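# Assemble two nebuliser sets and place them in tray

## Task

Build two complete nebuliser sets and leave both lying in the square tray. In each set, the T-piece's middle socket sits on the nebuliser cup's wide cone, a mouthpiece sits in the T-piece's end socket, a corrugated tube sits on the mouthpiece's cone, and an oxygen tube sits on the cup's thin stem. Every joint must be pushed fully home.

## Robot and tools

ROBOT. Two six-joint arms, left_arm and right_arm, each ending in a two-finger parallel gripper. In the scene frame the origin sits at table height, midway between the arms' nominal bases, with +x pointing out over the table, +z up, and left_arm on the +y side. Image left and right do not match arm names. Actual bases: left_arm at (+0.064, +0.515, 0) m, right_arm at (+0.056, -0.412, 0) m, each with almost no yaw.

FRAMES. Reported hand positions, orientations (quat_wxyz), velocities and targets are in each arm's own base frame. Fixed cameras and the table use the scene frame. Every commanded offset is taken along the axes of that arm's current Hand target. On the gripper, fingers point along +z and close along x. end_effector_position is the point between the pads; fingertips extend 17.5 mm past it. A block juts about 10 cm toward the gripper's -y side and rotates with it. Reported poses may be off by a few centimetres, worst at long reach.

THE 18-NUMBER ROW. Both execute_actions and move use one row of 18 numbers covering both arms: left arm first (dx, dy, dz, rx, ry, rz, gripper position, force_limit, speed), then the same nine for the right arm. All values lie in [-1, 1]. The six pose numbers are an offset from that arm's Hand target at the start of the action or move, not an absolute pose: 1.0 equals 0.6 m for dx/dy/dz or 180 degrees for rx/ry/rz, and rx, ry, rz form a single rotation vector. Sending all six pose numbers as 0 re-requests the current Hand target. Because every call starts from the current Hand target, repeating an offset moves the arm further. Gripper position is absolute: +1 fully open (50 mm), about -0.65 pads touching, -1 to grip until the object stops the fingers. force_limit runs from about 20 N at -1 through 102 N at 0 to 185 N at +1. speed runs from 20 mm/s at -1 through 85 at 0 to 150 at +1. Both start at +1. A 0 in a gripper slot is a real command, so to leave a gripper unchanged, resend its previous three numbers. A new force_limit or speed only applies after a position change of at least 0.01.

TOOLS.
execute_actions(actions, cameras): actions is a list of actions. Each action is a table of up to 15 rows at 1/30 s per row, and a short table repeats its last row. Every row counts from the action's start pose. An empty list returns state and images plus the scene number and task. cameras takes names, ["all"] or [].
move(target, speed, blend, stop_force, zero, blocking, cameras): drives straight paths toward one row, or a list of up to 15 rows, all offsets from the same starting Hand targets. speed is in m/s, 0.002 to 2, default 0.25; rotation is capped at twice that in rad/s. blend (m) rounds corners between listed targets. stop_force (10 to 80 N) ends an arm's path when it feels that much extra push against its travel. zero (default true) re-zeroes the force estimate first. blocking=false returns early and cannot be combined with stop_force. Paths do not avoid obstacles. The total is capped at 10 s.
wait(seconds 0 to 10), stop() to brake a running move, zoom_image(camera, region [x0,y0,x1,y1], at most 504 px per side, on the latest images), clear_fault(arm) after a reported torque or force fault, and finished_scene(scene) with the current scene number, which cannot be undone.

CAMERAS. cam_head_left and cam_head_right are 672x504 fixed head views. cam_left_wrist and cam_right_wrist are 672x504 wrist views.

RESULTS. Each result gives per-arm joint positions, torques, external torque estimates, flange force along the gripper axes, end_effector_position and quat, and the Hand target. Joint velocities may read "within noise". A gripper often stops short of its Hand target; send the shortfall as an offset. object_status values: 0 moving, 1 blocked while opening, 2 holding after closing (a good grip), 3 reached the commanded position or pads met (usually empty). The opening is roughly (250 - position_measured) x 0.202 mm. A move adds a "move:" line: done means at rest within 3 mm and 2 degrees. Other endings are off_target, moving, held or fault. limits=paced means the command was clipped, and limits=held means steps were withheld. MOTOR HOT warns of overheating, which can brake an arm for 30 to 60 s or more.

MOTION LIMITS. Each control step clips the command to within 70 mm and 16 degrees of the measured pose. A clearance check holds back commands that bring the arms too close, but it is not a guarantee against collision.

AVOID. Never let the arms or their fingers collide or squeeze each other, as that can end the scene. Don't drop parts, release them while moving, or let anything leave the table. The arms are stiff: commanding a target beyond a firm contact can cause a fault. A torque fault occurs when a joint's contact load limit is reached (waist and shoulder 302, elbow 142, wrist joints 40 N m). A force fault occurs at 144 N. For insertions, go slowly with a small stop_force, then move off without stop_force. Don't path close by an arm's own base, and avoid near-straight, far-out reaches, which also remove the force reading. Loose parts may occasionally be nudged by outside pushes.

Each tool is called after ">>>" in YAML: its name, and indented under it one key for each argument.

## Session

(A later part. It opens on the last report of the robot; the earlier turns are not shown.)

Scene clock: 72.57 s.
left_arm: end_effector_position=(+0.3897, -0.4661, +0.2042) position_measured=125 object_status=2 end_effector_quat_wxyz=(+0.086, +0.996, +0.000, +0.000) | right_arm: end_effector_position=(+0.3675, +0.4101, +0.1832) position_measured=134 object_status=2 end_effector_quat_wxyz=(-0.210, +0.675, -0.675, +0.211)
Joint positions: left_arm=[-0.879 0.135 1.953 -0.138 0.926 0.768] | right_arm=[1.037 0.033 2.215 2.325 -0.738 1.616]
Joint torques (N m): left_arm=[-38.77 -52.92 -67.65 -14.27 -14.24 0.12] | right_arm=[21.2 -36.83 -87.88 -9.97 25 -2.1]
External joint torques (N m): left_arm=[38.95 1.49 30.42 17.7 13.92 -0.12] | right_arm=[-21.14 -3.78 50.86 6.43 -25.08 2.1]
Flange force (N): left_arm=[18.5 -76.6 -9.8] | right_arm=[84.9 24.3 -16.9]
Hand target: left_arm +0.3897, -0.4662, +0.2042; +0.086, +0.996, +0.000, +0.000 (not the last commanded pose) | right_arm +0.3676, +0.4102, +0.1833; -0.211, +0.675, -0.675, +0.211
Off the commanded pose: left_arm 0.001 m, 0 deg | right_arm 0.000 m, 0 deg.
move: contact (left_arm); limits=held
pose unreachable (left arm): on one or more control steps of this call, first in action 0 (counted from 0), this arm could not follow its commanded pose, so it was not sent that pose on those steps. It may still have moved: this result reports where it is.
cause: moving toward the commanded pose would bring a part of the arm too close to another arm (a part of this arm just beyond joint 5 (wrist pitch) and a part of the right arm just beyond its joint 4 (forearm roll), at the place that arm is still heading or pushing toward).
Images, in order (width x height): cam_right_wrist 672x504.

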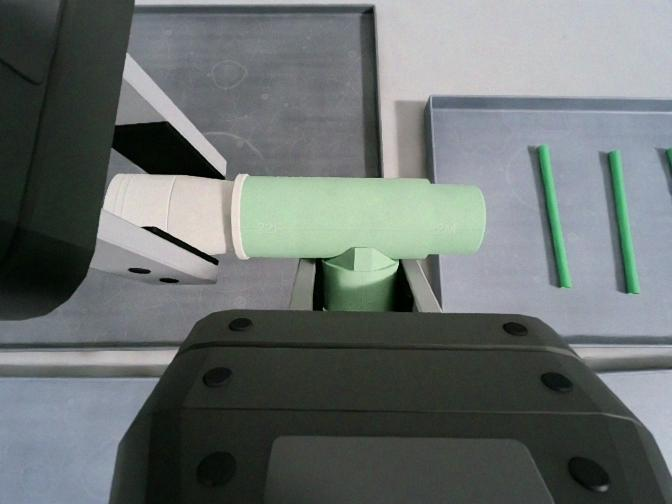

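>>> move:
  target:
    - [0,0,0,0,0,0,-1,0.3,-0.6,0,-0.0009,-0.0030,-0.0222,0,0,-1,0.3,-0.6]
    - [0,0,0,0,0,0,-1,0.3,-0.6,0,0,0,0,0,0,-1,0.3,-0.6]
  speed: 0.1
  cameras: ["cam_right_wrist"]

>>> zoom_image:
  camera: "cam_right_wrist"
  region: [200, 160, 300, 270]

Scene clock: 74.70 s.
left_arm: end_effector_position=(+0.3898, -0.4662, +0.2042) position_measured=125 object_status=2 end_effector_quat_wxyz=(+0.086, +0.996, +0.000, +0.000) | right_arm: end_effector_position=(+0.3676, +0.4103, +0.1833) position_measured=134 object_status=2 end_effector_quat_wxyz=(-0.211, +0.675, -0.675, +0.211)
Joint positions: left_arm=[-0.879 0.135 1.953 -0.138 0.926 0.768] | right_arm=[1.037 0.033 2.214 2.325 -0.738 1.616]
Joint torques (N m): left_arm=[-42.95 -52.35 -68.37 -15.99 -14.62 0.14] | right_arm=[22.88 -36.64 -92.49 -10.76 26.93 -2.12]
External joint torques (N m): left_arm=[42.92 1.54 31.41 19.39 14.31 -0.14] | right_arm=[-22.86 -3.53 55.75 7.25 -27.03 2.12]
Flange force (N): left_arm=[22.4 -81.8 -10.8] | right_arm=[92.3 26.6 -17.7]
Hand target: left_arm +0.3897, -0.4662, +0.2042; +0.086, +0.996, +0.000, +0.000 | right_arm +0.3676, +0.4102, +0.1833; -0.211, +0.675, -0.675, +0.211
Off the commanded pose: left_arm 0.000 m, 0 deg | right_arm 0.000 m, 0 deg.
move: done
Images, in order (width x height): cam_right_wrist 672x504.

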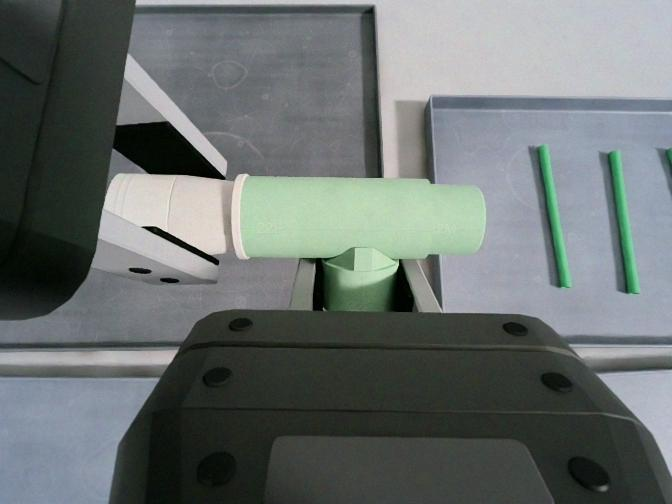

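Scaled by 4.582 from the camera's 672x504 image, which has a finer 960x720 frame.

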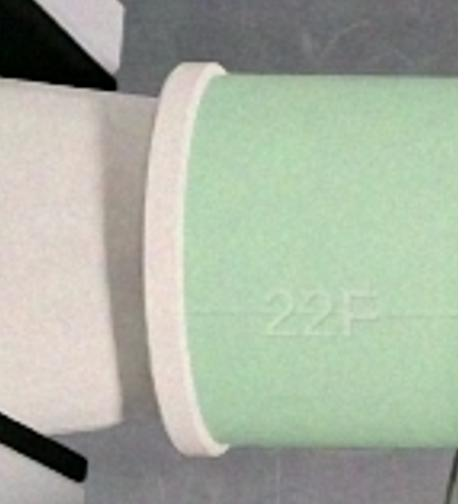

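>>> move:
  target:
    - [0,-0.0049,-0.0009,0,0,0,-1,0.3,-0.6,0,0,0,0,0,0,-1,0.3,-0.6]
    - [0,-0.0049,-0.0009,0,0,0,-1,0.3,-0.6,0,0,0,0,0,0,0.6,0.3,-0.6]
    - [0,-0.0049,-0.0009,0,0,0,-1,0.3,-0.6,0,0,-0.1667,0,0,0,0.6,0.3,-0.6]
  speed: [0.05,0.05,0.15]
  cameras: ["cam_right_wrist"]

Scene clock: 81.10 s.
left_arm: end_effector_position=(+0.3898, -0.4632, +0.2043) position_measured=125 object_status=2 end_effector_quat_wxyz=(+0.086, +0.996, +0.000, +0.000) | right_arm: end_effector_position=(+0.3107, +0.4103, +0.2655) position_measured=63 object_status=3 end_effector_quat_wxyz=(-0.210, +0.675, -0.675, +0.211)
Joint positions: left_arm=[-0.875 0.132 1.956 -0.138 0.926 0.772] | right_arm=[1.151 -0.093 2.159 2.439 -0.935 1.54]
Joint torques (N m): left_arm=[3.47 -54.96 -38.09 3.4 -0.52 0.06] | right_arm=[-0.47 -30 -40.57 -5.26 0.38 -0.76]
External joint torques (N m): left_arm=[-3.5 4.45 1.02 0.01 0.2 -0.06] | right_arm=[0.49 -0.21 0.19 0.9 -0.32 0.76]
Flange force (N): left_arm=[-1.4 6.8 5.8] | right_arm=[-0.6 2.4 -1.8]
Hand target: left_arm +0.3898, -0.4632, +0.2043; +0.086, +0.996, +0.000, +0.000 | right_arm +0.3107, +0.4103, +0.2655; -0.211, +0.675, -0.675, +0.211
Off the commanded pose: left_arm 0.000 m, 0 deg | right_arm 0.000 m, 0 deg.
move: done
Images, in order (width x height): cam_right_wrist 672x504.

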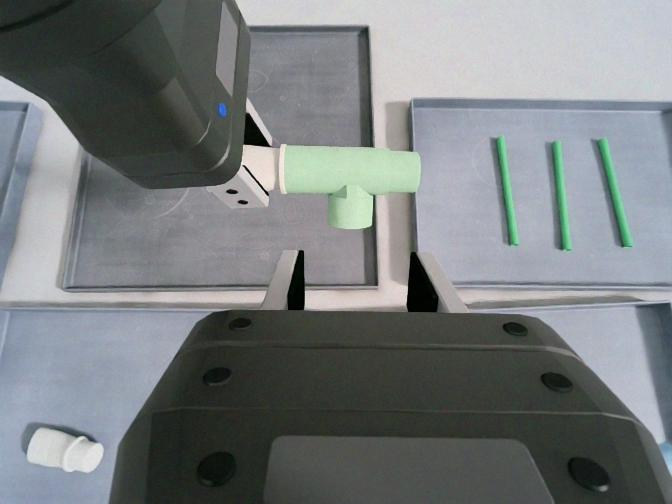

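>>> move:
  target:
    - [0,0,0,0,0,0,-1,0.3,-0.6,0.4338,-0.1552,0.0375,-0.1511,-0.1511,-0.4833,0.45,0.3,-0.6]
    - [0,0,0,0,0,0,-1,0.3,-0.6,0.7875,0.1214,0.1908,0,-0.535,-0.845,0.45,0.3,-0.6]
  speed: 0.3
  blend: [0.04,0]
  cameras: ["cam_right_wrist"]

Scene clock: 88.40 s.
left_arm: end_effector_position=(+0.3898, -0.4632, +0.2043) position_measured=125 object_status=2 end_effector_quat_wxyz=(+0.086, +0.996, +0.000, +0.000) | right_arm: end_effector_position=(+0.3155, -0.0623, +0.1302) position_measured=85 object_status=3 end_effector_quat_wxyz=(-0.183, +0.683, +0.683, -0.183)
Joint positions: left_arm=[-0.875 0.132 1.956 -0.138 0.926 0.772] | right_arm=[-0.208 0.099 2.239 3.034 -1.32 -3.295]
Joint torques (N m): left_arm=[3.27 -54.78 -38 3.42 -0.5 0.07] | right_arm=[-1.45 -40.4 -30.01 -4.22 -1.22 -0.78]
External joint torques (N m): left_arm=[-3.23 3.49 0.76 0.01 0.18 -0.07] | right_arm=[1.58 -0.11 -0.28 0.87 -0.35 0.78]
Flange force (N): left_arm=[-1.7 5.9 4.5] | right_arm=[5.5 0.8 -1.7]
Hand target: left_arm +0.3898, -0.4632, +0.2043; +0.086, +0.996, +0.000, +0.000 | right_arm +0.3155, -0.0623, +0.1302; -0.183, +0.683, +0.683, -0.183
Off the commanded pose: left_arm 0.000 m, 0 deg | right_arm 0.000 m, 0 deg.
move: done
Images, in order (width x height): cam_right_wrist 672x504.

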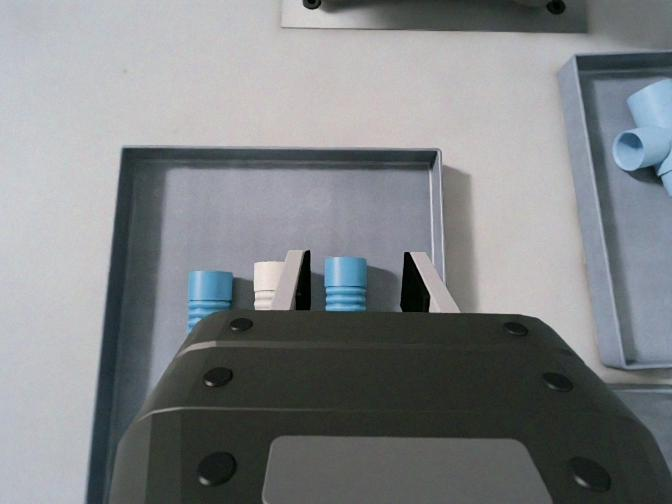

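>>> move:
  target:
    - [0,0,0,0,0,0,-1,0.3,-0.6,-0.0017,0.0871,0.1492,0,0,0,0.45,0.3,-0.6]
    - [0,0,0,0,0,0,-1,0.3,-0.6,-0.0017,0.0871,0.1492,0,0,0,-1,0.3,-0.6]
  speed: 0.12
  cameras: ["cam_right_wrist"]

Scene clock: 92.33 s.
left_arm: end_effector_position=(+0.3898, -0.4632, +0.2043) position_measured=125 object_status=2 end_effector_quat_wxyz=(+0.086, +0.996, +0.000, +0.000) | right_arm: end_effector_position=(+0.3160, -0.0633, +0.0265) position_measured=142 object_status=2 end_effector_quat_wxyz=(-0.183, +0.683, +0.683, -0.183)
Joint positions: left_arm=[-0.875 0.132 1.956 -0.138 0.926 0.772] | right_arm=[-0.211 0.269 2.307 3.023 -1.082 -3.268]
Joint torques (N m): left_arm=[3.47 -54.85 -38.14 3.41 -0.49 0.06] | right_arm=[-1.02 -50.53 -22.04 -3.34 -1.33 -0.75]
External joint torques (N m): left_arm=[-3.48 4.12 0.99 0 0.17 -0.06] | right_arm=[1.18 0.23 -0.12 0.87 -0.26 0.75]
Flange force (N): left_arm=[-1.6 6.4 5.4] | right_arm=[4.4 1.3 -0.9]
Hand target: left_arm +0.3898, -0.4632, +0.2043; +0.086, +0.996, +0.000, +0.000 | right_arm +0.3160, -0.0633, +0.0265; -0.183, +0.683, +0.683, -0.183
Off the commanded pose: left_arm 0.000 m, 0 deg | right_arm 0.000 m, 0 deg.
move: done
Images, in order (width x height): cam_right_wrist 672x504.

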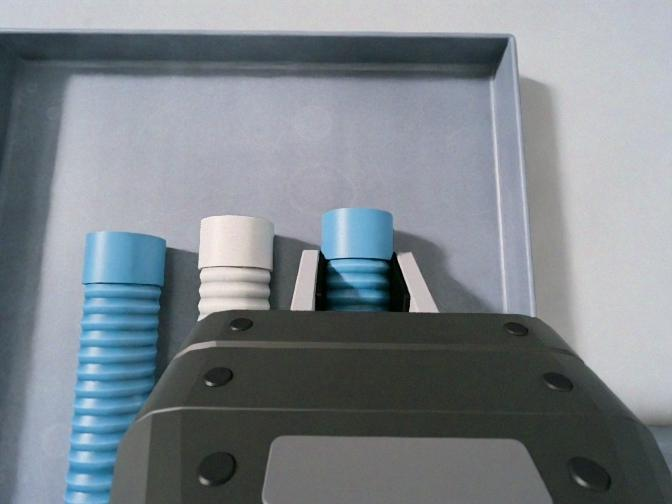

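>>> move:
  target:
    - [0,0,0,0,0,0,-1,0.3,-0.6,0,-0.1,-0.1732,0,0,0,-1,0.3,-0.6]
    - [0,0,0,0,0,0,-1,0.3,-0.6,0.6355,-0.0425,-0.3106,-0.1506,0.3722,0.3433,-1,0.3,-0.6]
  speed: 0.25
  blend: [0.04,0]
  cameras: ["cam_right_wrist","cam_left_wrist","cam_head_left"]

Scene clock: 97.20 s.
left_arm: end_effector_position=(+0.3898, -0.4632, +0.2043) position_measured=125 object_status=2 end_effector_quat_wxyz=(+0.086, +0.996, +0.000, +0.000) | right_arm: end_effector_position=(+0.3873, +0.3180, +0.2004) position_measured=142 object_status=2 end_effector_quat_wxyz=(-0.247, +0.922, +0.077, +0.287)
Joint positions: left_arm=[-0.875 0.132 1.956 -0.138 0.926 0.772] | right_arm=[0.5 -0.227 2.472 4.117 -0.247 -2.116]
Joint torques (N m): left_arm=[3.25 -55.01 -38.08 3.42 -0.52 0.07] | right_arm=[-1.13 -8.89 -33.92 -2.18 1.18 -0.79]
External joint torques (N m): left_arm=[-3.17 4.07 0.92 0 0.2 -0.07] | right_arm=[1.19 -0.88 0.07 0.83 -0.4 0.83]
Flange force (N): left_arm=[-1.2 6.2 5.2] | right_arm=[0.0 0.0 0.0]
Hand target: left_arm +0.3898, -0.4632, +0.2043; +0.086, +0.996, +0.000, +0.000 | right_arm +0.3873, +0.3180, +0.2005; -0.247, +0.922, +0.077, +0.287
Off the commanded pose: left_arm 0.000 m, 0 deg | right_arm 0.000 m, 0 deg.
move: done
Images, in order (width x height): cam_head_left 672x504, cam_left_wrist 672x504, cam_right_wrist 672x504.

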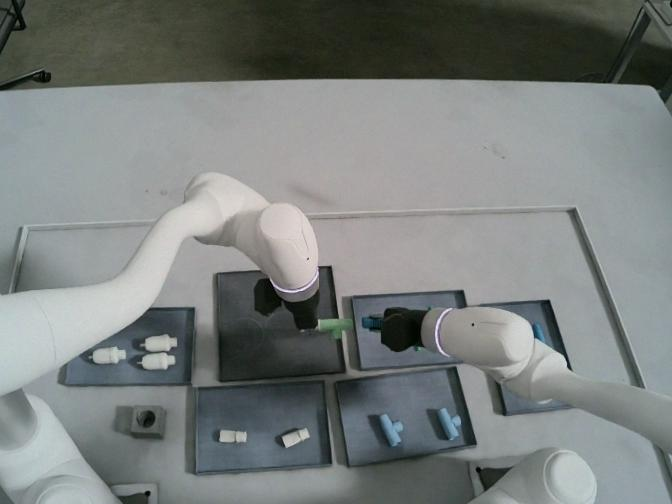

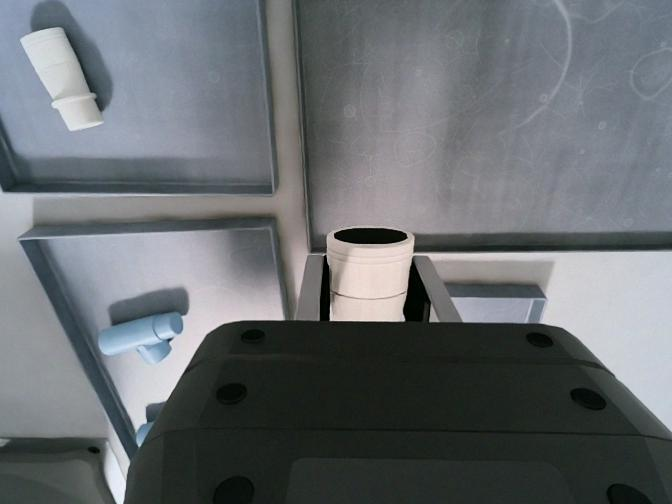

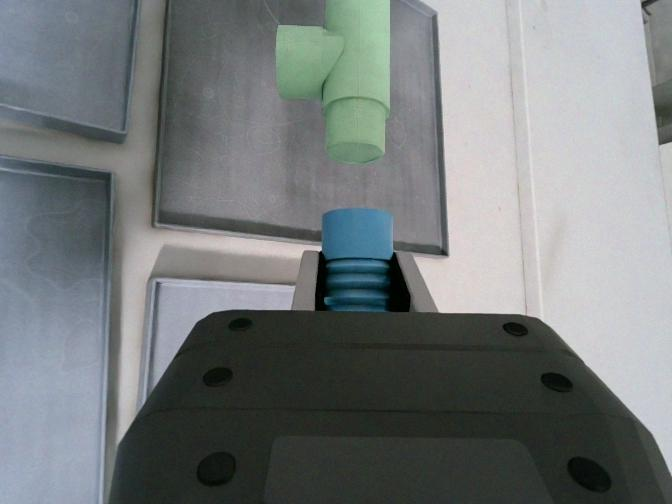

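>>> move:
  target: [0,0.0821,0.0145,0,0,0,-1,0.3,-0.6,0,0,0,0,0,0,-1,0.3,-0.6]
  speed: 0.02
  stop_force: 45
  cameras: ["cam_right_wrist"]

>>> zoom_image:
  camera: "cam_right_wrist"
  region: [250, 60, 460, 320]

Scene clock: 102.33 s.
left_arm: end_effector_position=(+0.3897, -0.5056, +0.2039) position_measured=125 object_status=2 end_effector_quat_wxyz=(+0.085, +0.996, +0.000, -0.001) | right_arm: end_effector_position=(+0.3873, +0.3180, +0.2005) position_measured=142 object_status=2 end_effector_quat_wxyz=(-0.247, +0.922, +0.077, +0.287)
Joint positions: left_arm=[-0.921 0.18 1.9 -0.13 0.93 0.721] | right_arm=[0.5 -0.227 2.472 4.116 -0.247 -2.116]
Joint torques (N m): left_arm=[-21.88 -57.65 -63.96 -6.46 -13.51 0.39] | right_arm=[21.35 -7.85 -53.57 1.38 -6.16 -0.67]
External joint torques (N m): left_arm=[22.04 1.31 26.54 9.93 13.19 -0.39] | right_arm=[-21.23 -2.62 19.81 -2.74 6.95 0.72]
Flange force (N): left_arm=[1.4 -53.1 -6.9] | right_arm=[0.0 0.0 0.0]
Hand target: left_arm +0.3897, -0.5056, +0.2039; +0.085, +0.996, +0.000, -0.001 (not the last commanded pose) | right_arm +0.3873, +0.3180, +0.2005; -0.247, +0.922, +0.077, +0.287
Off the commanded pose: left_arm 0.008 m, 0 deg | right_arm 0.000 m, 0 deg.
move: contact (left_arm)
Images, in order (width x height): cam_right_wrist 672x504.

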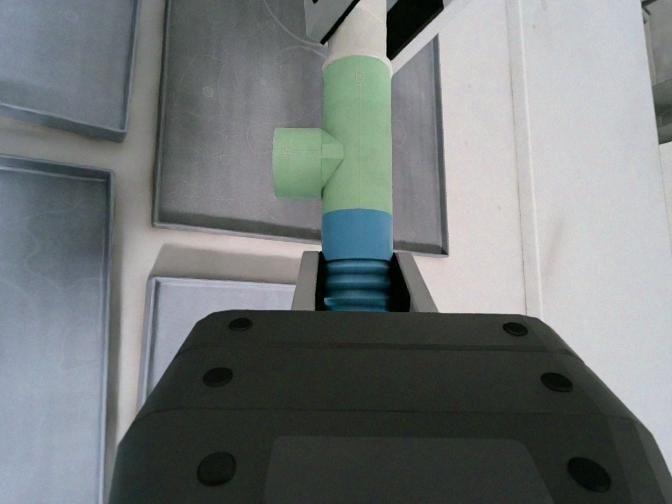

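Scaled by 1.938 from the camera's 672x504 image, which has a finer 960x720 frame.

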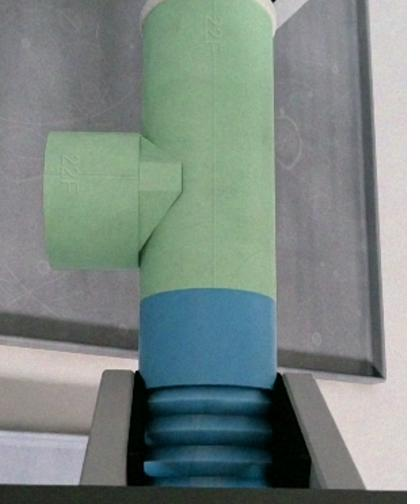

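>>> move:
  target:
    - [0,0.00164,0.0003,0,0,0,-1,0.3,-0.6,0,0,0,0,0,0,-1,0.3,-0.6]
    - [0.0014,0.00164,0.0003,0,-0.0219,-0.0039,-1,0.3,-0.6,0,0,0,0,0,0,-1,0.3,-0.6]
    - [-0.0014,0.00164,0.0003,0,0.0219,0.0039,-1,0.3,-0.6,0,0,0,0,0,0,-1,0.3,-0.6]
    - [0,0.00164,0.0003,0,0,0,-1,0.3,-0.6,0,0,0,0,0,0,-1,0.3,-0.6]
  speed: 0.1
  cameras: ["cam_right_wrist"]

>>> zoom_image:
  camera: "cam_right_wrist"
  region: [290, 30, 430, 250]

Scene clock: 105.50 s.
left_arm: end_effector_position=(+0.3897, -0.5066, +0.2039) position_measured=125 object_status=2 end_effector_quat_wxyz=(+0.085, +0.996, +0.000, -0.001) | right_arm: end_effector_position=(+0.3873, +0.3180, +0.2004) position_measured=142 object_status=2 end_effector_quat_wxyz=(-0.247, +0.922, +0.077, +0.287)
Joint positions: left_arm=[-0.922 0.181 1.898 -0.13 0.93 0.72] | right_arm=[0.5 -0.227 2.472 4.117 -0.247 -2.116]
Joint torques (N m): left_arm=[-33.69 -55.86 -75.78 -11.81 -19.28 0.3] | right_arm=[32.65 -8.86 -64.12 2.97 -8.99 -0.84]
External joint torques (N m): left_arm=[33.89 -0.55 38.3 15.28 18.94 -0.3] | right_arm=[-32.64 -1.23 30.28 -4.33 9.78 0.89]
Flange force (N): left_arm=[2.6 -81.2 -12.8] | right_arm=[0.0 0.0 0.0]
Hand target: left_arm +0.3897, -0.5066, +0.2039; +0.085, +0.996, +0.000, -0.001 | right_arm +0.3873, +0.3180, +0.2005; -0.247, +0.922, +0.077, +0.287
Off the commanded pose: left_arm 0.000 m, 0 deg | right_arm 0.000 m, 0 deg.
move: done
Images, in order (width x height): cam_right_wrist 672x504.

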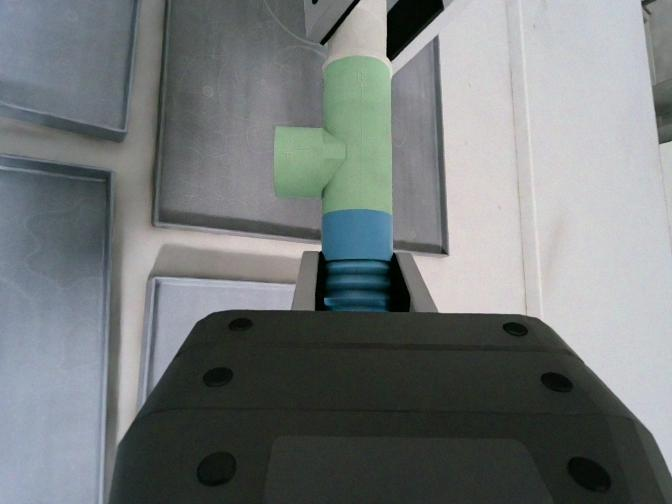

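Scaled by 2.291 from the camera's 672x504 image, which has a finer 960x720 frame.

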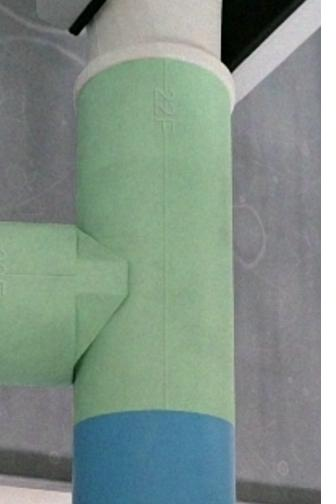

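>>> move:
  target:
    - [0,-0.0053,-0.0009,0,0,0,-1,0.3,-0.6,0,0,0,0,0,0,-1,0.3,-0.6]
    - [0,-0.0053,-0.0009,0,0,0,0.8,0.3,-0.6,0,0,0,0,0,0,-1,0.3,-0.6]
    - [0,-0.0052,-0.2010,0,0,0,0.8,0.3,-0.6,0,0,0,0,0,0,-1,0.3,-0.6]
  speed: [0.05,0.05,0.15]
  cameras: ["cam_right_wrist"]

Scene clock: 112.73 s.
left_arm: end_effector_position=(+0.3898, -0.4830, +0.3222) position_measured=32 object_status=3 end_effector_quat_wxyz=(+0.085, +0.996, +0.000, -0.001) | right_arm: end_effector_position=(+0.3873, +0.3180, +0.2005) position_measured=142 object_status=2 end_effector_quat_wxyz=(-0.247, +0.922, +0.077, +0.287)
Joint positions: left_arm=[-0.897 0.076 1.789 -0.118 1.146 0.716] | right_arm=[0.5 -0.227 2.472 4.117 -0.247 -2.116]
Joint torques (N m): left_arm=[3.4 -52.86 -41.94 3.79 -0.58 0.06] | right_arm=[-1.39 -9.03 -34.09 -2.2 1.19 -0.67]
External joint torques (N m): left_arm=[-3.37 3.95 0.84 0 0.25 -0.06] | right_arm=[1.3 -0.82 0.25 0.83 -0.39 0.72]
Flange force (N): left_arm=[-1.3 6.7 3.8] | right_arm=[0.0 0.0 0.0]
Hand target: left_arm +0.3898, -0.4830, +0.3222; +0.085, +0.996, +0.000, -0.001 | right_arm +0.3873, +0.3180, +0.2005; -0.247, +0.922, +0.077, +0.287
Off the commanded pose: left_arm 0.000 m, 0 deg | right_arm 0.000 m, 0 deg.
move: done
Images, in order (width x height): cam_right_wrist 672x504.

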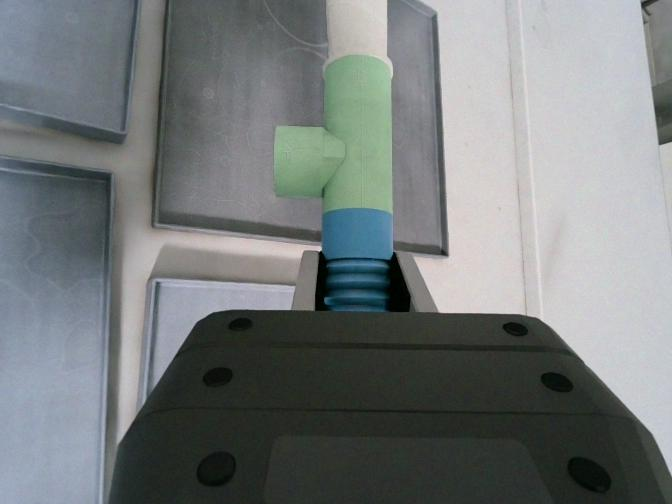

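>>> move:
  target:
    - [0.017,-0.4485,-0.1748,0.042,0.043,-0.4985,0.8,0.3,-0.6,0.0757,-0.1415,-0.045,-0.0752,0.0557,0.2469,-1,0.3,-0.6]
    - [0.0487,-0.9533,-0.16,-0.001,-0.094,-0.9955,0.8,0.3,-0.6,0.0215,-0.2593,0.1573,-0.1505,0.1114,0.4938,-1,0.3,-0.6]
  speed: 0.35
  blend: 0.05
  cameras: ["cam_left_wrist","cam_right_wrist","cam_head_left"]

Scene clock: 120.67 s.
left_arm: end_effector_position=(+0.4195, +0.0969, +0.3195) position_measured=32 object_status=3 end_effector_quat_wxyz=(+0.000, +0.000, +0.984, -0.179) | right_arm: end_effector_position=(+0.4002, +0.4999, +0.2045) position_measured=142 object_status=2 end_effector_quat_wxyz=(-0.183, +0.683, -0.683, +0.183)
Joint positions: left_arm=[0.369 -0.109 2.002 -0.34 1.392 -1.116] | right_arm=[1.038 0.153 2.004 2.503 -0.809 1.447]
Joint torques (N m): left_arm=[3.4 -31.14 -40.66 2.83 0.34 0.08] | right_arm=[-1.72 -55.23 -38.76 -5 0.5 -0.79]
External joint torques (N m): left_arm=[-3.43 2.99 1.12 -0.03 0.13 -0.08] | right_arm=[1.76 0.73 0.06 0.92 -0.3 0.79]
Flange force (N): left_arm=[-5.7 -4.2 4.7] | right_arm=[-3.2 3.3 -1.3]
Hand target: left_arm +0.4195, +0.0969, +0.3195; +0.000, +0.000, +0.984, -0.179 | right_arm +0.4002, +0.4999, +0.2045; -0.183, +0.683, -0.683, +0.183
Off the commanded pose: left_arm 0.000 m, 0 deg | right_arm 0.000 m, 0 deg.
move: done
Images, in order (width x height): cam_head_left 672x504, cam_left_wrist 672x504, cam_right_wrist 672x504.

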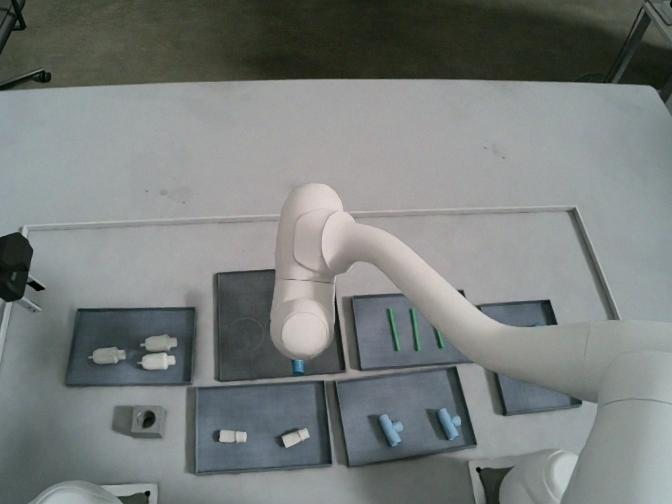

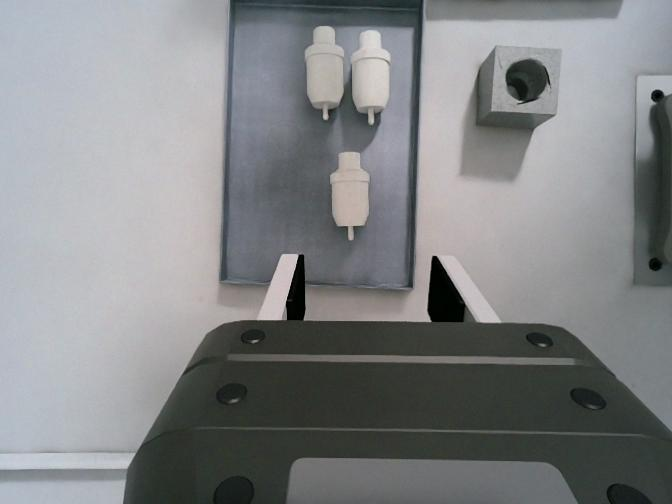

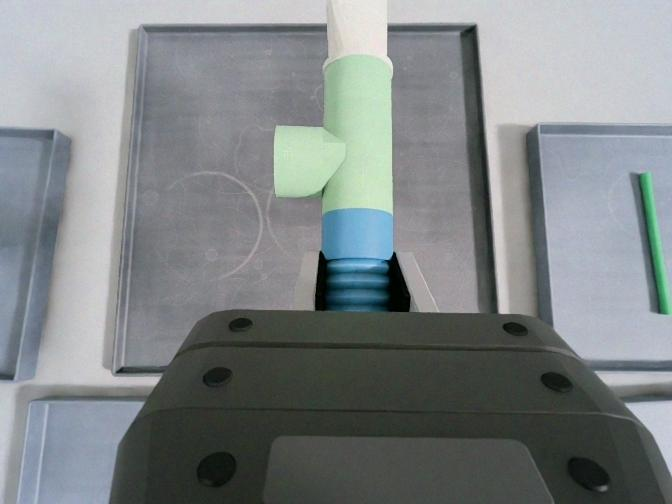

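>>> zoom_image:
  camera: "cam_left_wrist"
  region: [300, 130, 400, 250]

>>> zoom_image:
  camera: "cam_right_wrist"
  region: [250, 40, 430, 300]

Scaled by 4.200 from the camera's 672x504 image, which has a finer 960x720 frame.

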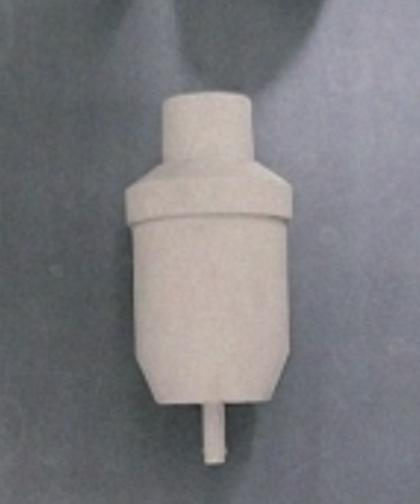

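Scaled by 1.938 from the camera's 672x504 image, which has a finer 960x720 frame.

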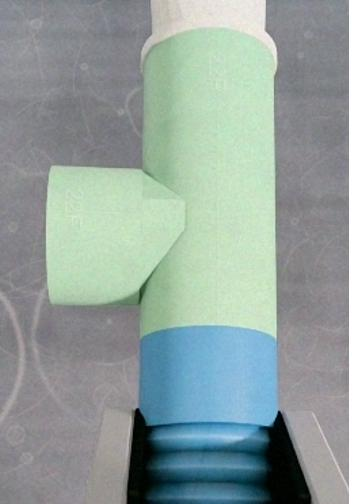

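>>> move:
  target: [0.0047,0.1139,0.3416,0.1078,0,0,0.85,0.3,-0.6,0,0,0,0,0,0,-1,0.3,-0.6]
  speed: 0.35
  cameras: ["cam_left_wrist"]

Scene clock: 125.27 s.
left_arm: end_effector_position=(+0.4168, +0.0888, +0.1037) position_measured=25 object_status=3 end_effector_quat_wxyz=(+0.000, +0.000, +0.940, -0.342) | right_arm: end_effector_position=(+0.4002, +0.4999, +0.2045) position_measured=142 object_status=2 end_effector_quat_wxyz=(-0.183, +0.683, -0.683, +0.183)
Joint positions: left_arm=[0.515 0.23 2.219 -0.652 1.173 -0.646] | right_arm=[1.038 0.153 2.004 2.503 -0.809 1.447]
Joint torques (N m): left_arm=[3.53 -52.18 -25.28 1.13 1.45 0.05] | right_arm=[-1.39 -55.31 -38.84 -5.02 0.51 -0.75]
External joint torques (N m): left_arm=[-3.52 4.69 0.97 -0.06 0.11 -0.05] | right_arm=[1.46 0.83 0.12 0.95 -0.3 0.75]
Flange force (N): left_arm=[-7.1 2.1 8.3] | right_arm=[-3.0 2.9 -0.9]
Hand target: left_arm +0.4169, +0.0888, +0.1036; +0.000, +0.000, +0.940, -0.342 | right_arm +0.4002, +0.4999, +0.2045; -0.183, +0.683, -0.683, +0.183
Off the commanded pose: left_arm 0.000 m, 0 deg | right_arm 0.000 m, 0 deg.
move: done
Images, in order (width x height): cam_left_wrist 672x504.

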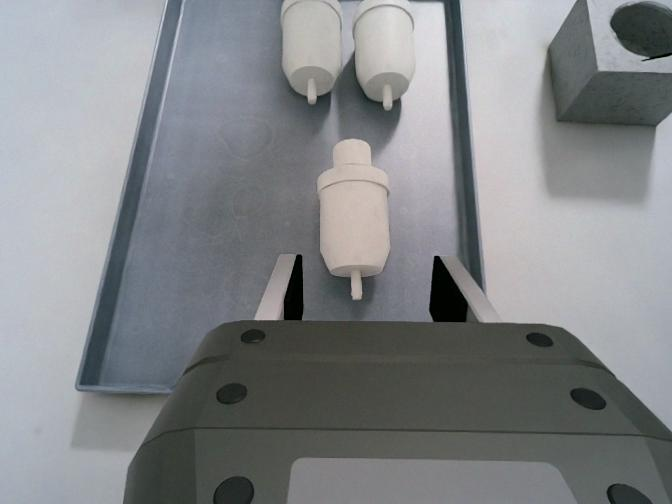

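>>> move:
  target:
    - [-0.0008,-0.0006,0.1672,0,0,0,0.85,0.3,-0.6,0,0,0,0,0,0,-1,0.3,-0.6]
    - [-0.0008,-0.0006,0.1672,0,0,0,-1,0,-0.6,0,0,0,0,0,0,-1,0.3,-0.6]
    - [-0.0008,-0.1614,-0.0243,0,0,0,-1,0,-0.6,0,0,0,0,0,0,-1,0.3,-0.6]
  speed: 0.2
  cameras: ["cam_left_wrist"]

Scene clock: 128.97 s.
left_arm: end_effector_position=(+0.4172, +0.0240, +0.1770) position_measured=68 object_status=2 end_effector_quat_wxyz=(+0.000, +0.000, +0.940, -0.342) | right_arm: end_effector_position=(+0.4002, +0.4999, +0.2045) position_measured=142 object_status=2 end_effector_quat_wxyz=(-0.183, +0.683, -0.683, +0.183)
Joint positions: left_arm=[0.394 0.077 2.219 -0.678 1.24 -0.817] | right_arm=[1.038 0.153 2.004 2.503 -0.809 1.447]
Joint torques (N m): left_arm=[3.62 -40.42 -30.65 1.16 1.24 0.05] | right_arm=[-1.22 -55.26 -39 -5.02 0.53 -0.73]
External joint torques (N m): left_arm=[-3.57 2.86 1.27 -0.04 0.1 -0.05] | right_arm=[1.13 1.05 0.66 0.99 -0.35 0.73]
Flange force (N): left_arm=[-4.9 -1.6 7.5] | right_arm=[-2.1 2.9 -0.3]
Hand target: left_arm +0.4172, +0.0240, +0.1770; +0.000, +0.000, +0.940, -0.342 | right_arm +0.4002, +0.4999, +0.2045; -0.183, +0.683, -0.683, +0.183
Off the commanded pose: left_arm 0.000 m, 0 deg | right_arm 0.000 m, 0 deg.
move: done
Images, in order (width x height): cam_left_wrist 672x504.

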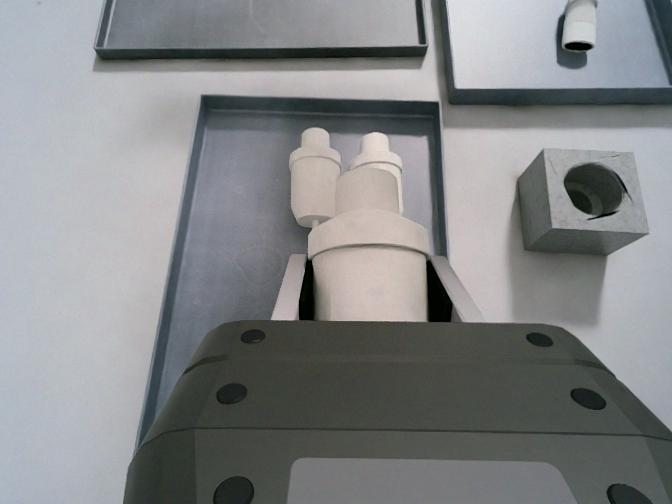

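>>> move:
  target: [-0.0367,-0.4212,0.3133,-0.01,0.145,-0.1221,-1,0,-0.6,0,0,0,0,0,0,-1,0.3,-0.6]
  speed: 0.3
  cameras: ["cam_left_wrist","cam_right_wrist"]

Scene clock: 132.83 s.
left_arm: end_effector_position=(+0.4391, -0.2904, +0.1954) position_measured=68 object_status=2 end_effector_quat_wxyz=(-0.275, -0.101, +0.904, -0.312) | right_arm: end_effector_position=(+0.4002, +0.4999, +0.2045) position_measured=142 object_status=2 end_effector_quat_wxyz=(-0.183, +0.683, -0.683, +0.183)
Joint positions: left_arm=[-0.253 0.251 2.038 -0.816 1.339 -1.643] | right_arm=[1.038 0.153 2.004 2.503 -0.809 1.447]
Joint torques (N m): left_arm=[3.41 -58.97 -30.47 0.61 1.45 0.14] | right_arm=[-1.64 -55.2 -38.99 -4.98 0.6 -0.8]
External joint torques (N m): left_arm=[-3.24 3.41 0.95 -0.03 0.1 -0.1] | right_arm=[1.78 0.55 0.32 0.92 -0.4 0.8]
Flange force (N): left_arm=[-3.7 -3.0 6.1] | right_arm=[-2.7 3.6 -1.6]
Hand target: left_arm +0.4391, -0.2904, +0.1954; -0.275, -0.100, +0.904, -0.312 | right_arm +0.4002, +0.4999, +0.2045; -0.183, +0.683, -0.683, +0.183
Off the commanded pose: left_arm 0.000 m, 0 deg | right_arm 0.000 m, 0 deg.
move: done
Images, in order (width x height): cam_left_wrist 672x504, cam_right_wrist 672x504.

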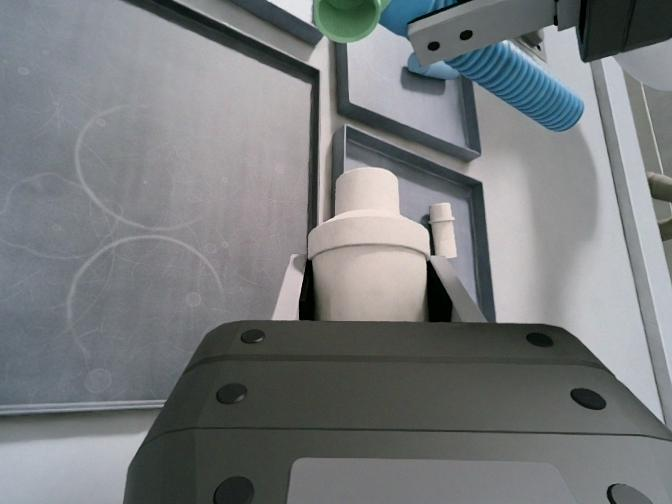

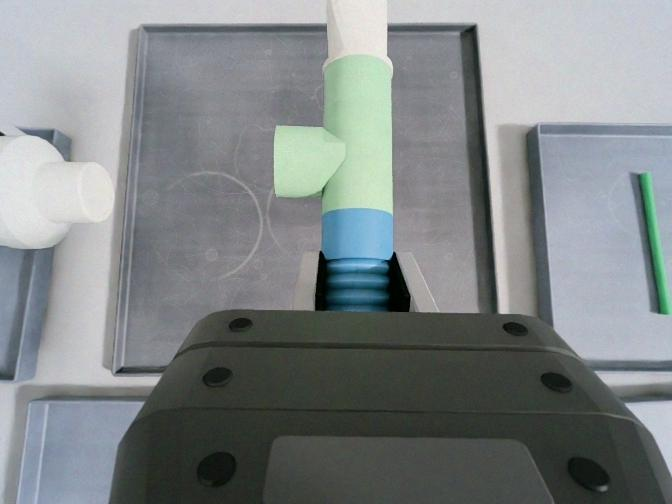

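>>> zoom_image:
  camera: "cam_right_wrist"
  region: [0, 90, 400, 290]

>>> zoom_image:
  camera: "cam_left_wrist"
  region: [280, 0, 480, 260]

Scaled by 1.260 from the camera's 672x504 image, which has a finer 960x720 frame.

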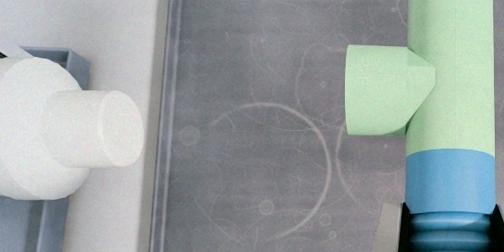

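Scaled by 1.938 from the camera's 672x504 image, which has a finer 960x720 frame.

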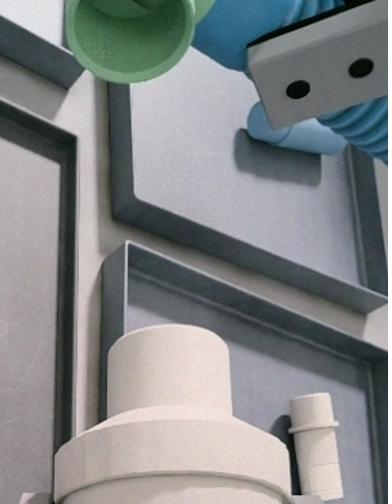

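>>> move:
  target: [-0.016,-0.0704,0.0411,-0.0042,0.0038,0.0049,-1,0,-0.6,0,0,0,0,0,0,-1,0.3,-0.6]
  speed: 0.15
  cameras: ["cam_left_wrist","cam_right_wrist"]

>>> zoom_image:
  camera: "cam_right_wrist"
  region: [120, 80, 420, 280]

>>> zoom_image:
  camera: "cam_left_wrist"
  region: [270, 0, 470, 260]

Scene clock: 140.27 s.
left_arm: end_effector_position=(+0.4513, -0.3387, +0.1954) position_measured=68 object_status=2 end_effector_quat_wxyz=(-0.279, -0.090, +0.905, -0.309) | right_arm: end_effector_position=(+0.4002, +0.4999, +0.2045) position_measured=142 object_status=2 end_effector_quat_wxyz=(-0.183, +0.683, -0.683, +0.183)
Joint positions: left_arm=[-0.328 0.289 1.986 -0.84 1.32 -1.682] | right_arm=[1.038 0.153 2.004 2.503 -0.809 1.447]
Joint torques (N m): left_arm=[3.31 -63.88 -30.93 0.5 1.37 0.11] | right_arm=[-1.7 -55.31 -38.94 -5.02 0.5 -0.74]
External joint torques (N m): left_arm=[-3.39 4.87 1.09 -0.01 0.11 -0.06] | right_arm=[1.7 0.5 0.38 0.97 -0.31 0.74]
Flange force (N): left_arm=[-5.6 -2.9 6.8] | right_arm=[-2.3 3.5 -1.5]
Hand target: left_arm +0.4513, -0.3388, +0.1954; -0.279, -0.090, +0.905, -0.309 | right_arm +0.4002, +0.4999, +0.2045; -0.183, +0.683, -0.683, +0.183
Off the commanded pose: left_arm 0.000 m, 0 deg | right_arm 0.000 m, 0 deg.
move: done
Images, in order (width x height): cam_left_wrist 672x504, cam_right_wrist 672x504.

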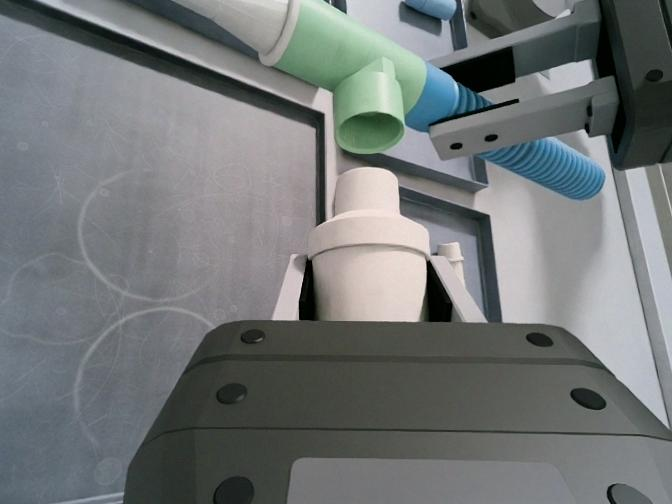

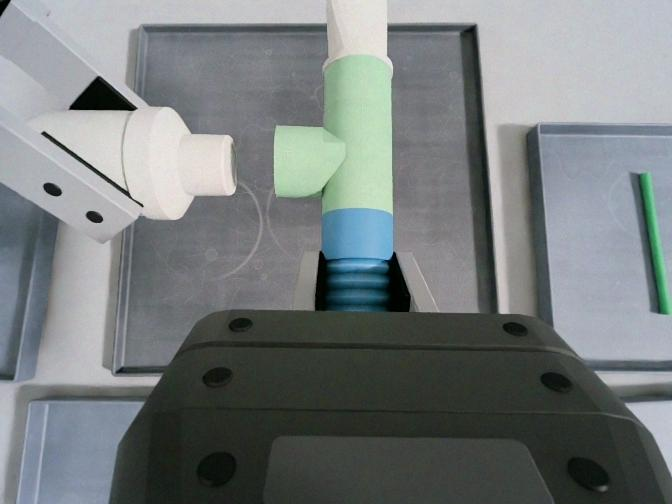

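Scaled by 1.680 from the camera's 672x504 image, which has a finer 960x720 frame.

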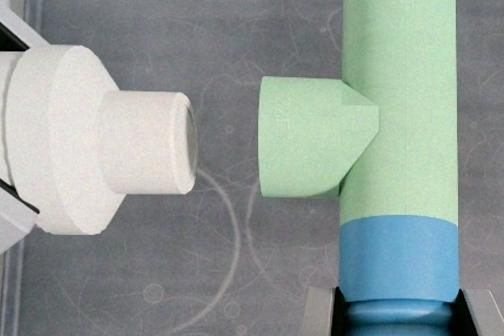

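Scaled by 1.938 from the camera's 672x504 image, which has a finer 960x720 frame.

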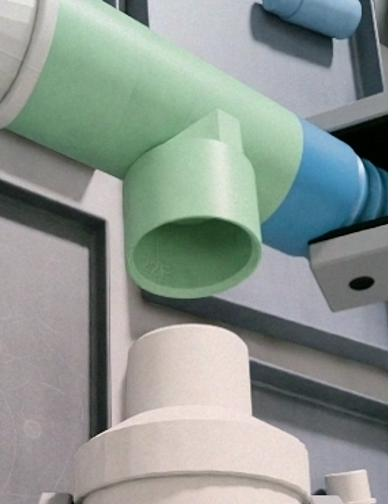

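>>> move:
  target: [0.0013,-0.01545,0.0073,0,0,0,-1,0,-0.6,0,0,0,0,0,0,-1,0.3,-0.6]
  speed: 0.1
  cameras: ["cam_left_wrist","cam_right_wrist"]

>>> zoom_image:
  camera: "cam_right_wrist"
  region: [170, 100, 350, 220]

>>> zoom_image:
  camera: "cam_left_wrist"
  region: [310, 90, 430, 240]

Scene clock: 143.67 s.
left_arm: end_effector_position=(+0.4518, -0.3488, +0.1977) position_measured=68 object_status=2 end_effector_quat_wxyz=(-0.279, -0.090, +0.905, -0.309) | right_arm: end_effector_position=(+0.4002, +0.4999, +0.2045) position_measured=142 object_status=2 end_effector_quat_wxyz=(-0.183, +0.683, -0.683, +0.183)
Joint positions: left_arm=[-0.344 0.29 1.978 -0.847 1.315 -1.695] | right_arm=[1.038 0.153 2.004 2.503 -0.809 1.447]
Joint torques (N m): left_arm=[3.31 -64.39 -31.07 0.5 1.35 0.15] | right_arm=[-1.69 -55.12 -38.94 -4.97 0.55 -0.78]
External joint torques (N m): left_arm=[-3.24 4.57 1.02 -0.03 0.12 -0.1] | right_arm=[1.68 0.17 0.1 0.89 -0.35 0.78]
Flange force (N): left_arm=[-5.1 -2.9 6.4] | right_arm=[-2.4 3.3 -1.9]
Hand target: left_arm +0.4518, -0.3488, +0.1977; -0.279, -0.090, +0.905, -0.309 | right_arm +0.4002, +0.4999, +0.2045; -0.183, +0.683, -0.683, +0.183
Off the commanded pose: left_arm 0.000 m, 0 deg | right_arm 0.000 m, 0 deg.
move: done
Images, in order (width x height): cam_left_wrist 672x504, cam_right_wrist 672x504.

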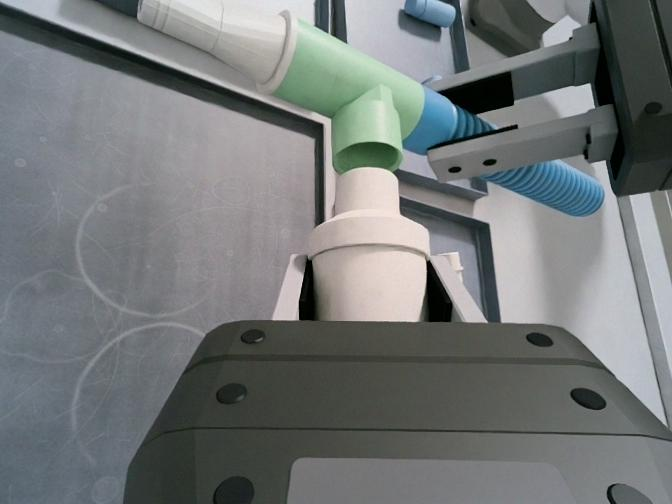

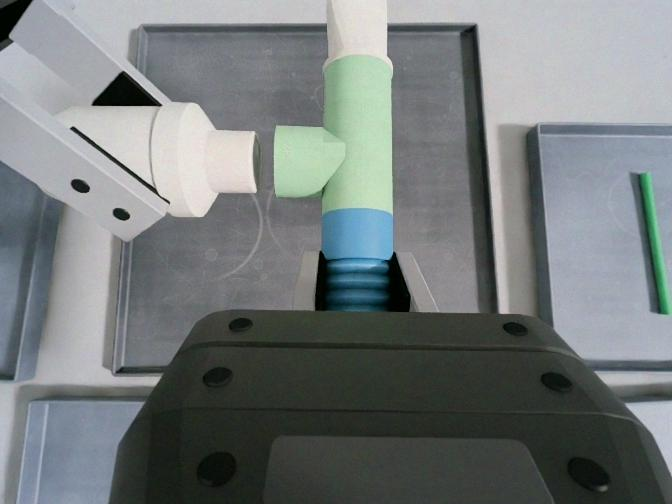

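Scaled by 2.800 from the camera's 672x504 image, which has a finer 960x720 frame.

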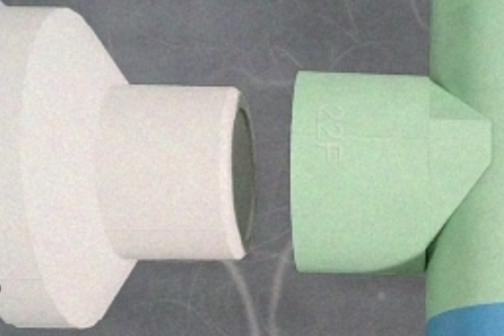

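Scaled by 3.360 from the camera's 672x504 image, which has a finer 960x720 frame.

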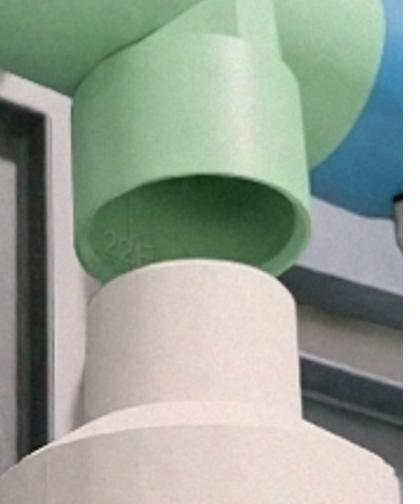

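>>> move:
  target: [-0.0002,-0.0323,0.025,0,0,0,-1,0,-0.6,0,0,0,0,0,0,-1,0.3,-0.6]
  speed: 0.02
  stop_force: 45
  cameras: ["cam_right_wrist"]

Scene clock: 146.10 s.
left_arm: end_effector_position=(+0.4518, -0.3700, +0.1976) position_measured=68 object_status=2 end_effector_quat_wxyz=(-0.279, -0.090, +0.905, -0.309) | right_arm: end_effector_position=(+0.4002, +0.4999, +0.2044) position_measured=142 object_status=2 end_effector_quat_wxyz=(-0.183, +0.683, -0.683, +0.183)
Joint positions: left_arm=[-0.377 0.299 1.966 -0.863 1.298 -1.715] | right_arm=[1.038 0.153 2.004 2.503 -0.809 1.447]
Joint torques (N m): left_arm=[-27.76 -63.3 -30.06 -9.48 4.58 0.51] | right_arm=[11.39 -55.43 -74.73 -8.62 18.55 -1.78]
External joint torques (N m): left_arm=[27.77 2.77 -0.22 9.91 -3.17 -0.47] | right_arm=[-11.48 0.54 35.99 4.55 -18.35 1.78]
Flange force (N): left_arm=[-19.5 29.3 -36.2] | right_arm=[53.2 23.7 -8.7]
Hand target: left_arm +0.4517, -0.3700, +0.1976; -0.279, -0.090, +0.905, -0.309 (not the last commanded pose) | right_arm +0.4002, +0.4999, +0.2045; -0.183, +0.683, -0.683, +0.183
Off the commanded pose: left_arm 0.003 m, 0 deg | right_arm 0.000 m, 0 deg.
move: contact (left_arm)
Images, in order (width x height): cam_right_wrist 672x504.

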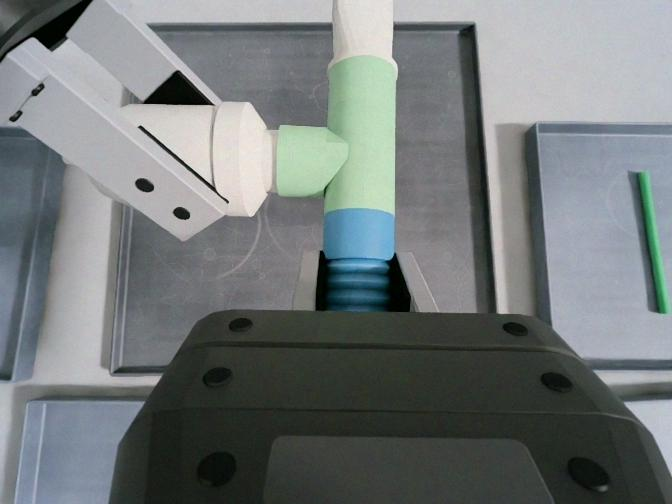

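>>> move:
  target:
    - [0,-0.0011,0.0008,0.0002,0.0176,-0.0135,-1,0,-0.6,0,0,0,0,0,0,-1,0.3,-0.6]
    - [0,-0.0011,0.0008,-0.0002,-0.0176,0.0135,-1,0,-0.6,0,0,0,0,0,0,-1,0.3,-0.6]
    - [0,-0.00185,0.0014,0.0002,0.0176,-0.0135,-1,0,-0.6,0,0,0,0,0,0,-1,0.3,-0.6]
    - [0,-0.00185,0.0014,-0.0002,-0.0176,0.0135,-1,0,-0.6,0,0,0,0,0,0,-1,0.3,-0.6]
    - [0,-0.00185,0.0014,0,0,0,-1,0,-0.6,0,0,0,0,0,0,-1,0.3,-0.6]
  speed: 0.08
  blend: 0.001
  cameras: ["cam_right_wrist"]

>>> zoom_image:
  camera: "cam_right_wrist"
  region: [200, 90, 420, 290]

Scene clock: 150.97 s.
left_arm: end_effector_position=(+0.4517, -0.3714, +0.1977) position_measured=68 object_status=2 end_effector_quat_wxyz=(-0.279, -0.090, +0.905, -0.309) | right_arm: end_effector_position=(+0.4002, +0.4999, +0.2045) position_measured=142 object_status=2 end_effector_quat_wxyz=(-0.183, +0.683, -0.683, +0.183)
Joint positions: left_arm=[-0.379 0.299 1.965 -0.864 1.297 -1.716] | right_arm=[1.038 0.153 2.004 2.503 -0.809 1.447]
Joint torques (N m): left_arm=[-4.51 -68.92 -29.29 -1.95 5.68 0.43] | right_arm=[-3.73 -50.65 -43.08 -6.37 3.53 -0.83]
External joint torques (N m): left_arm=[4.49 8.22 -1.01 2.36 -4.26 -0.39] | right_arm=[3.78 -4.09 4.56 2.34 -3.35 0.83]
Flange force (N): left_arm=[-17.6 2.4 1.6] | right_arm=[6.3 10.1 -12.9]
Hand target: left_arm +0.4517, -0.3714, +0.1976; -0.279, -0.090, +0.905, -0.309 | right_arm +0.4002, +0.4999, +0.2045; -0.183, +0.683, -0.683, +0.183
Off the commanded pose: left_arm 0.000 m, 0 deg | right_arm 0.000 m, 0 deg.
move: done
Images, in order (width x height): cam_right_wrist 672x504.

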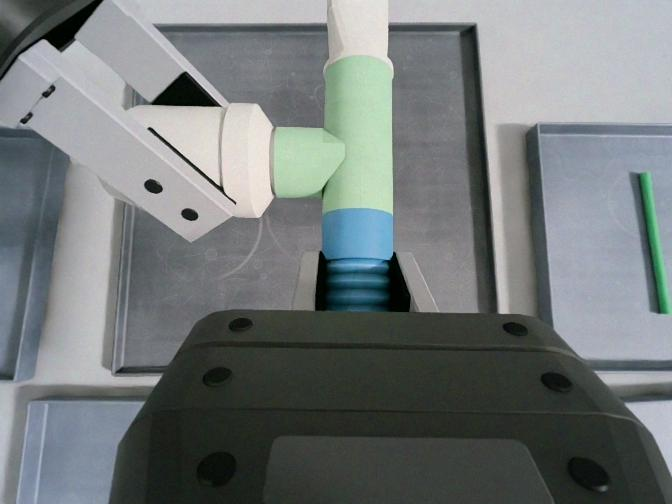

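Scaled by 2.291 from the camera's 672x504 image, which has a finer 960x720 frame.

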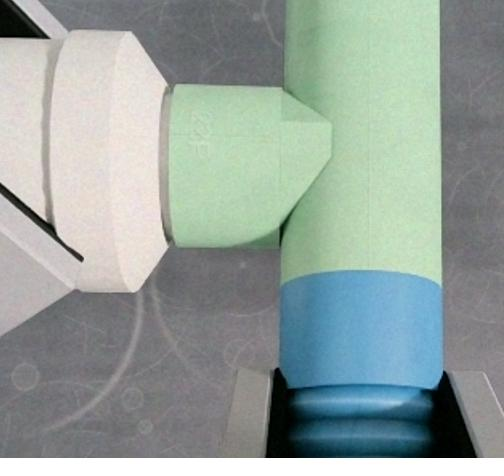

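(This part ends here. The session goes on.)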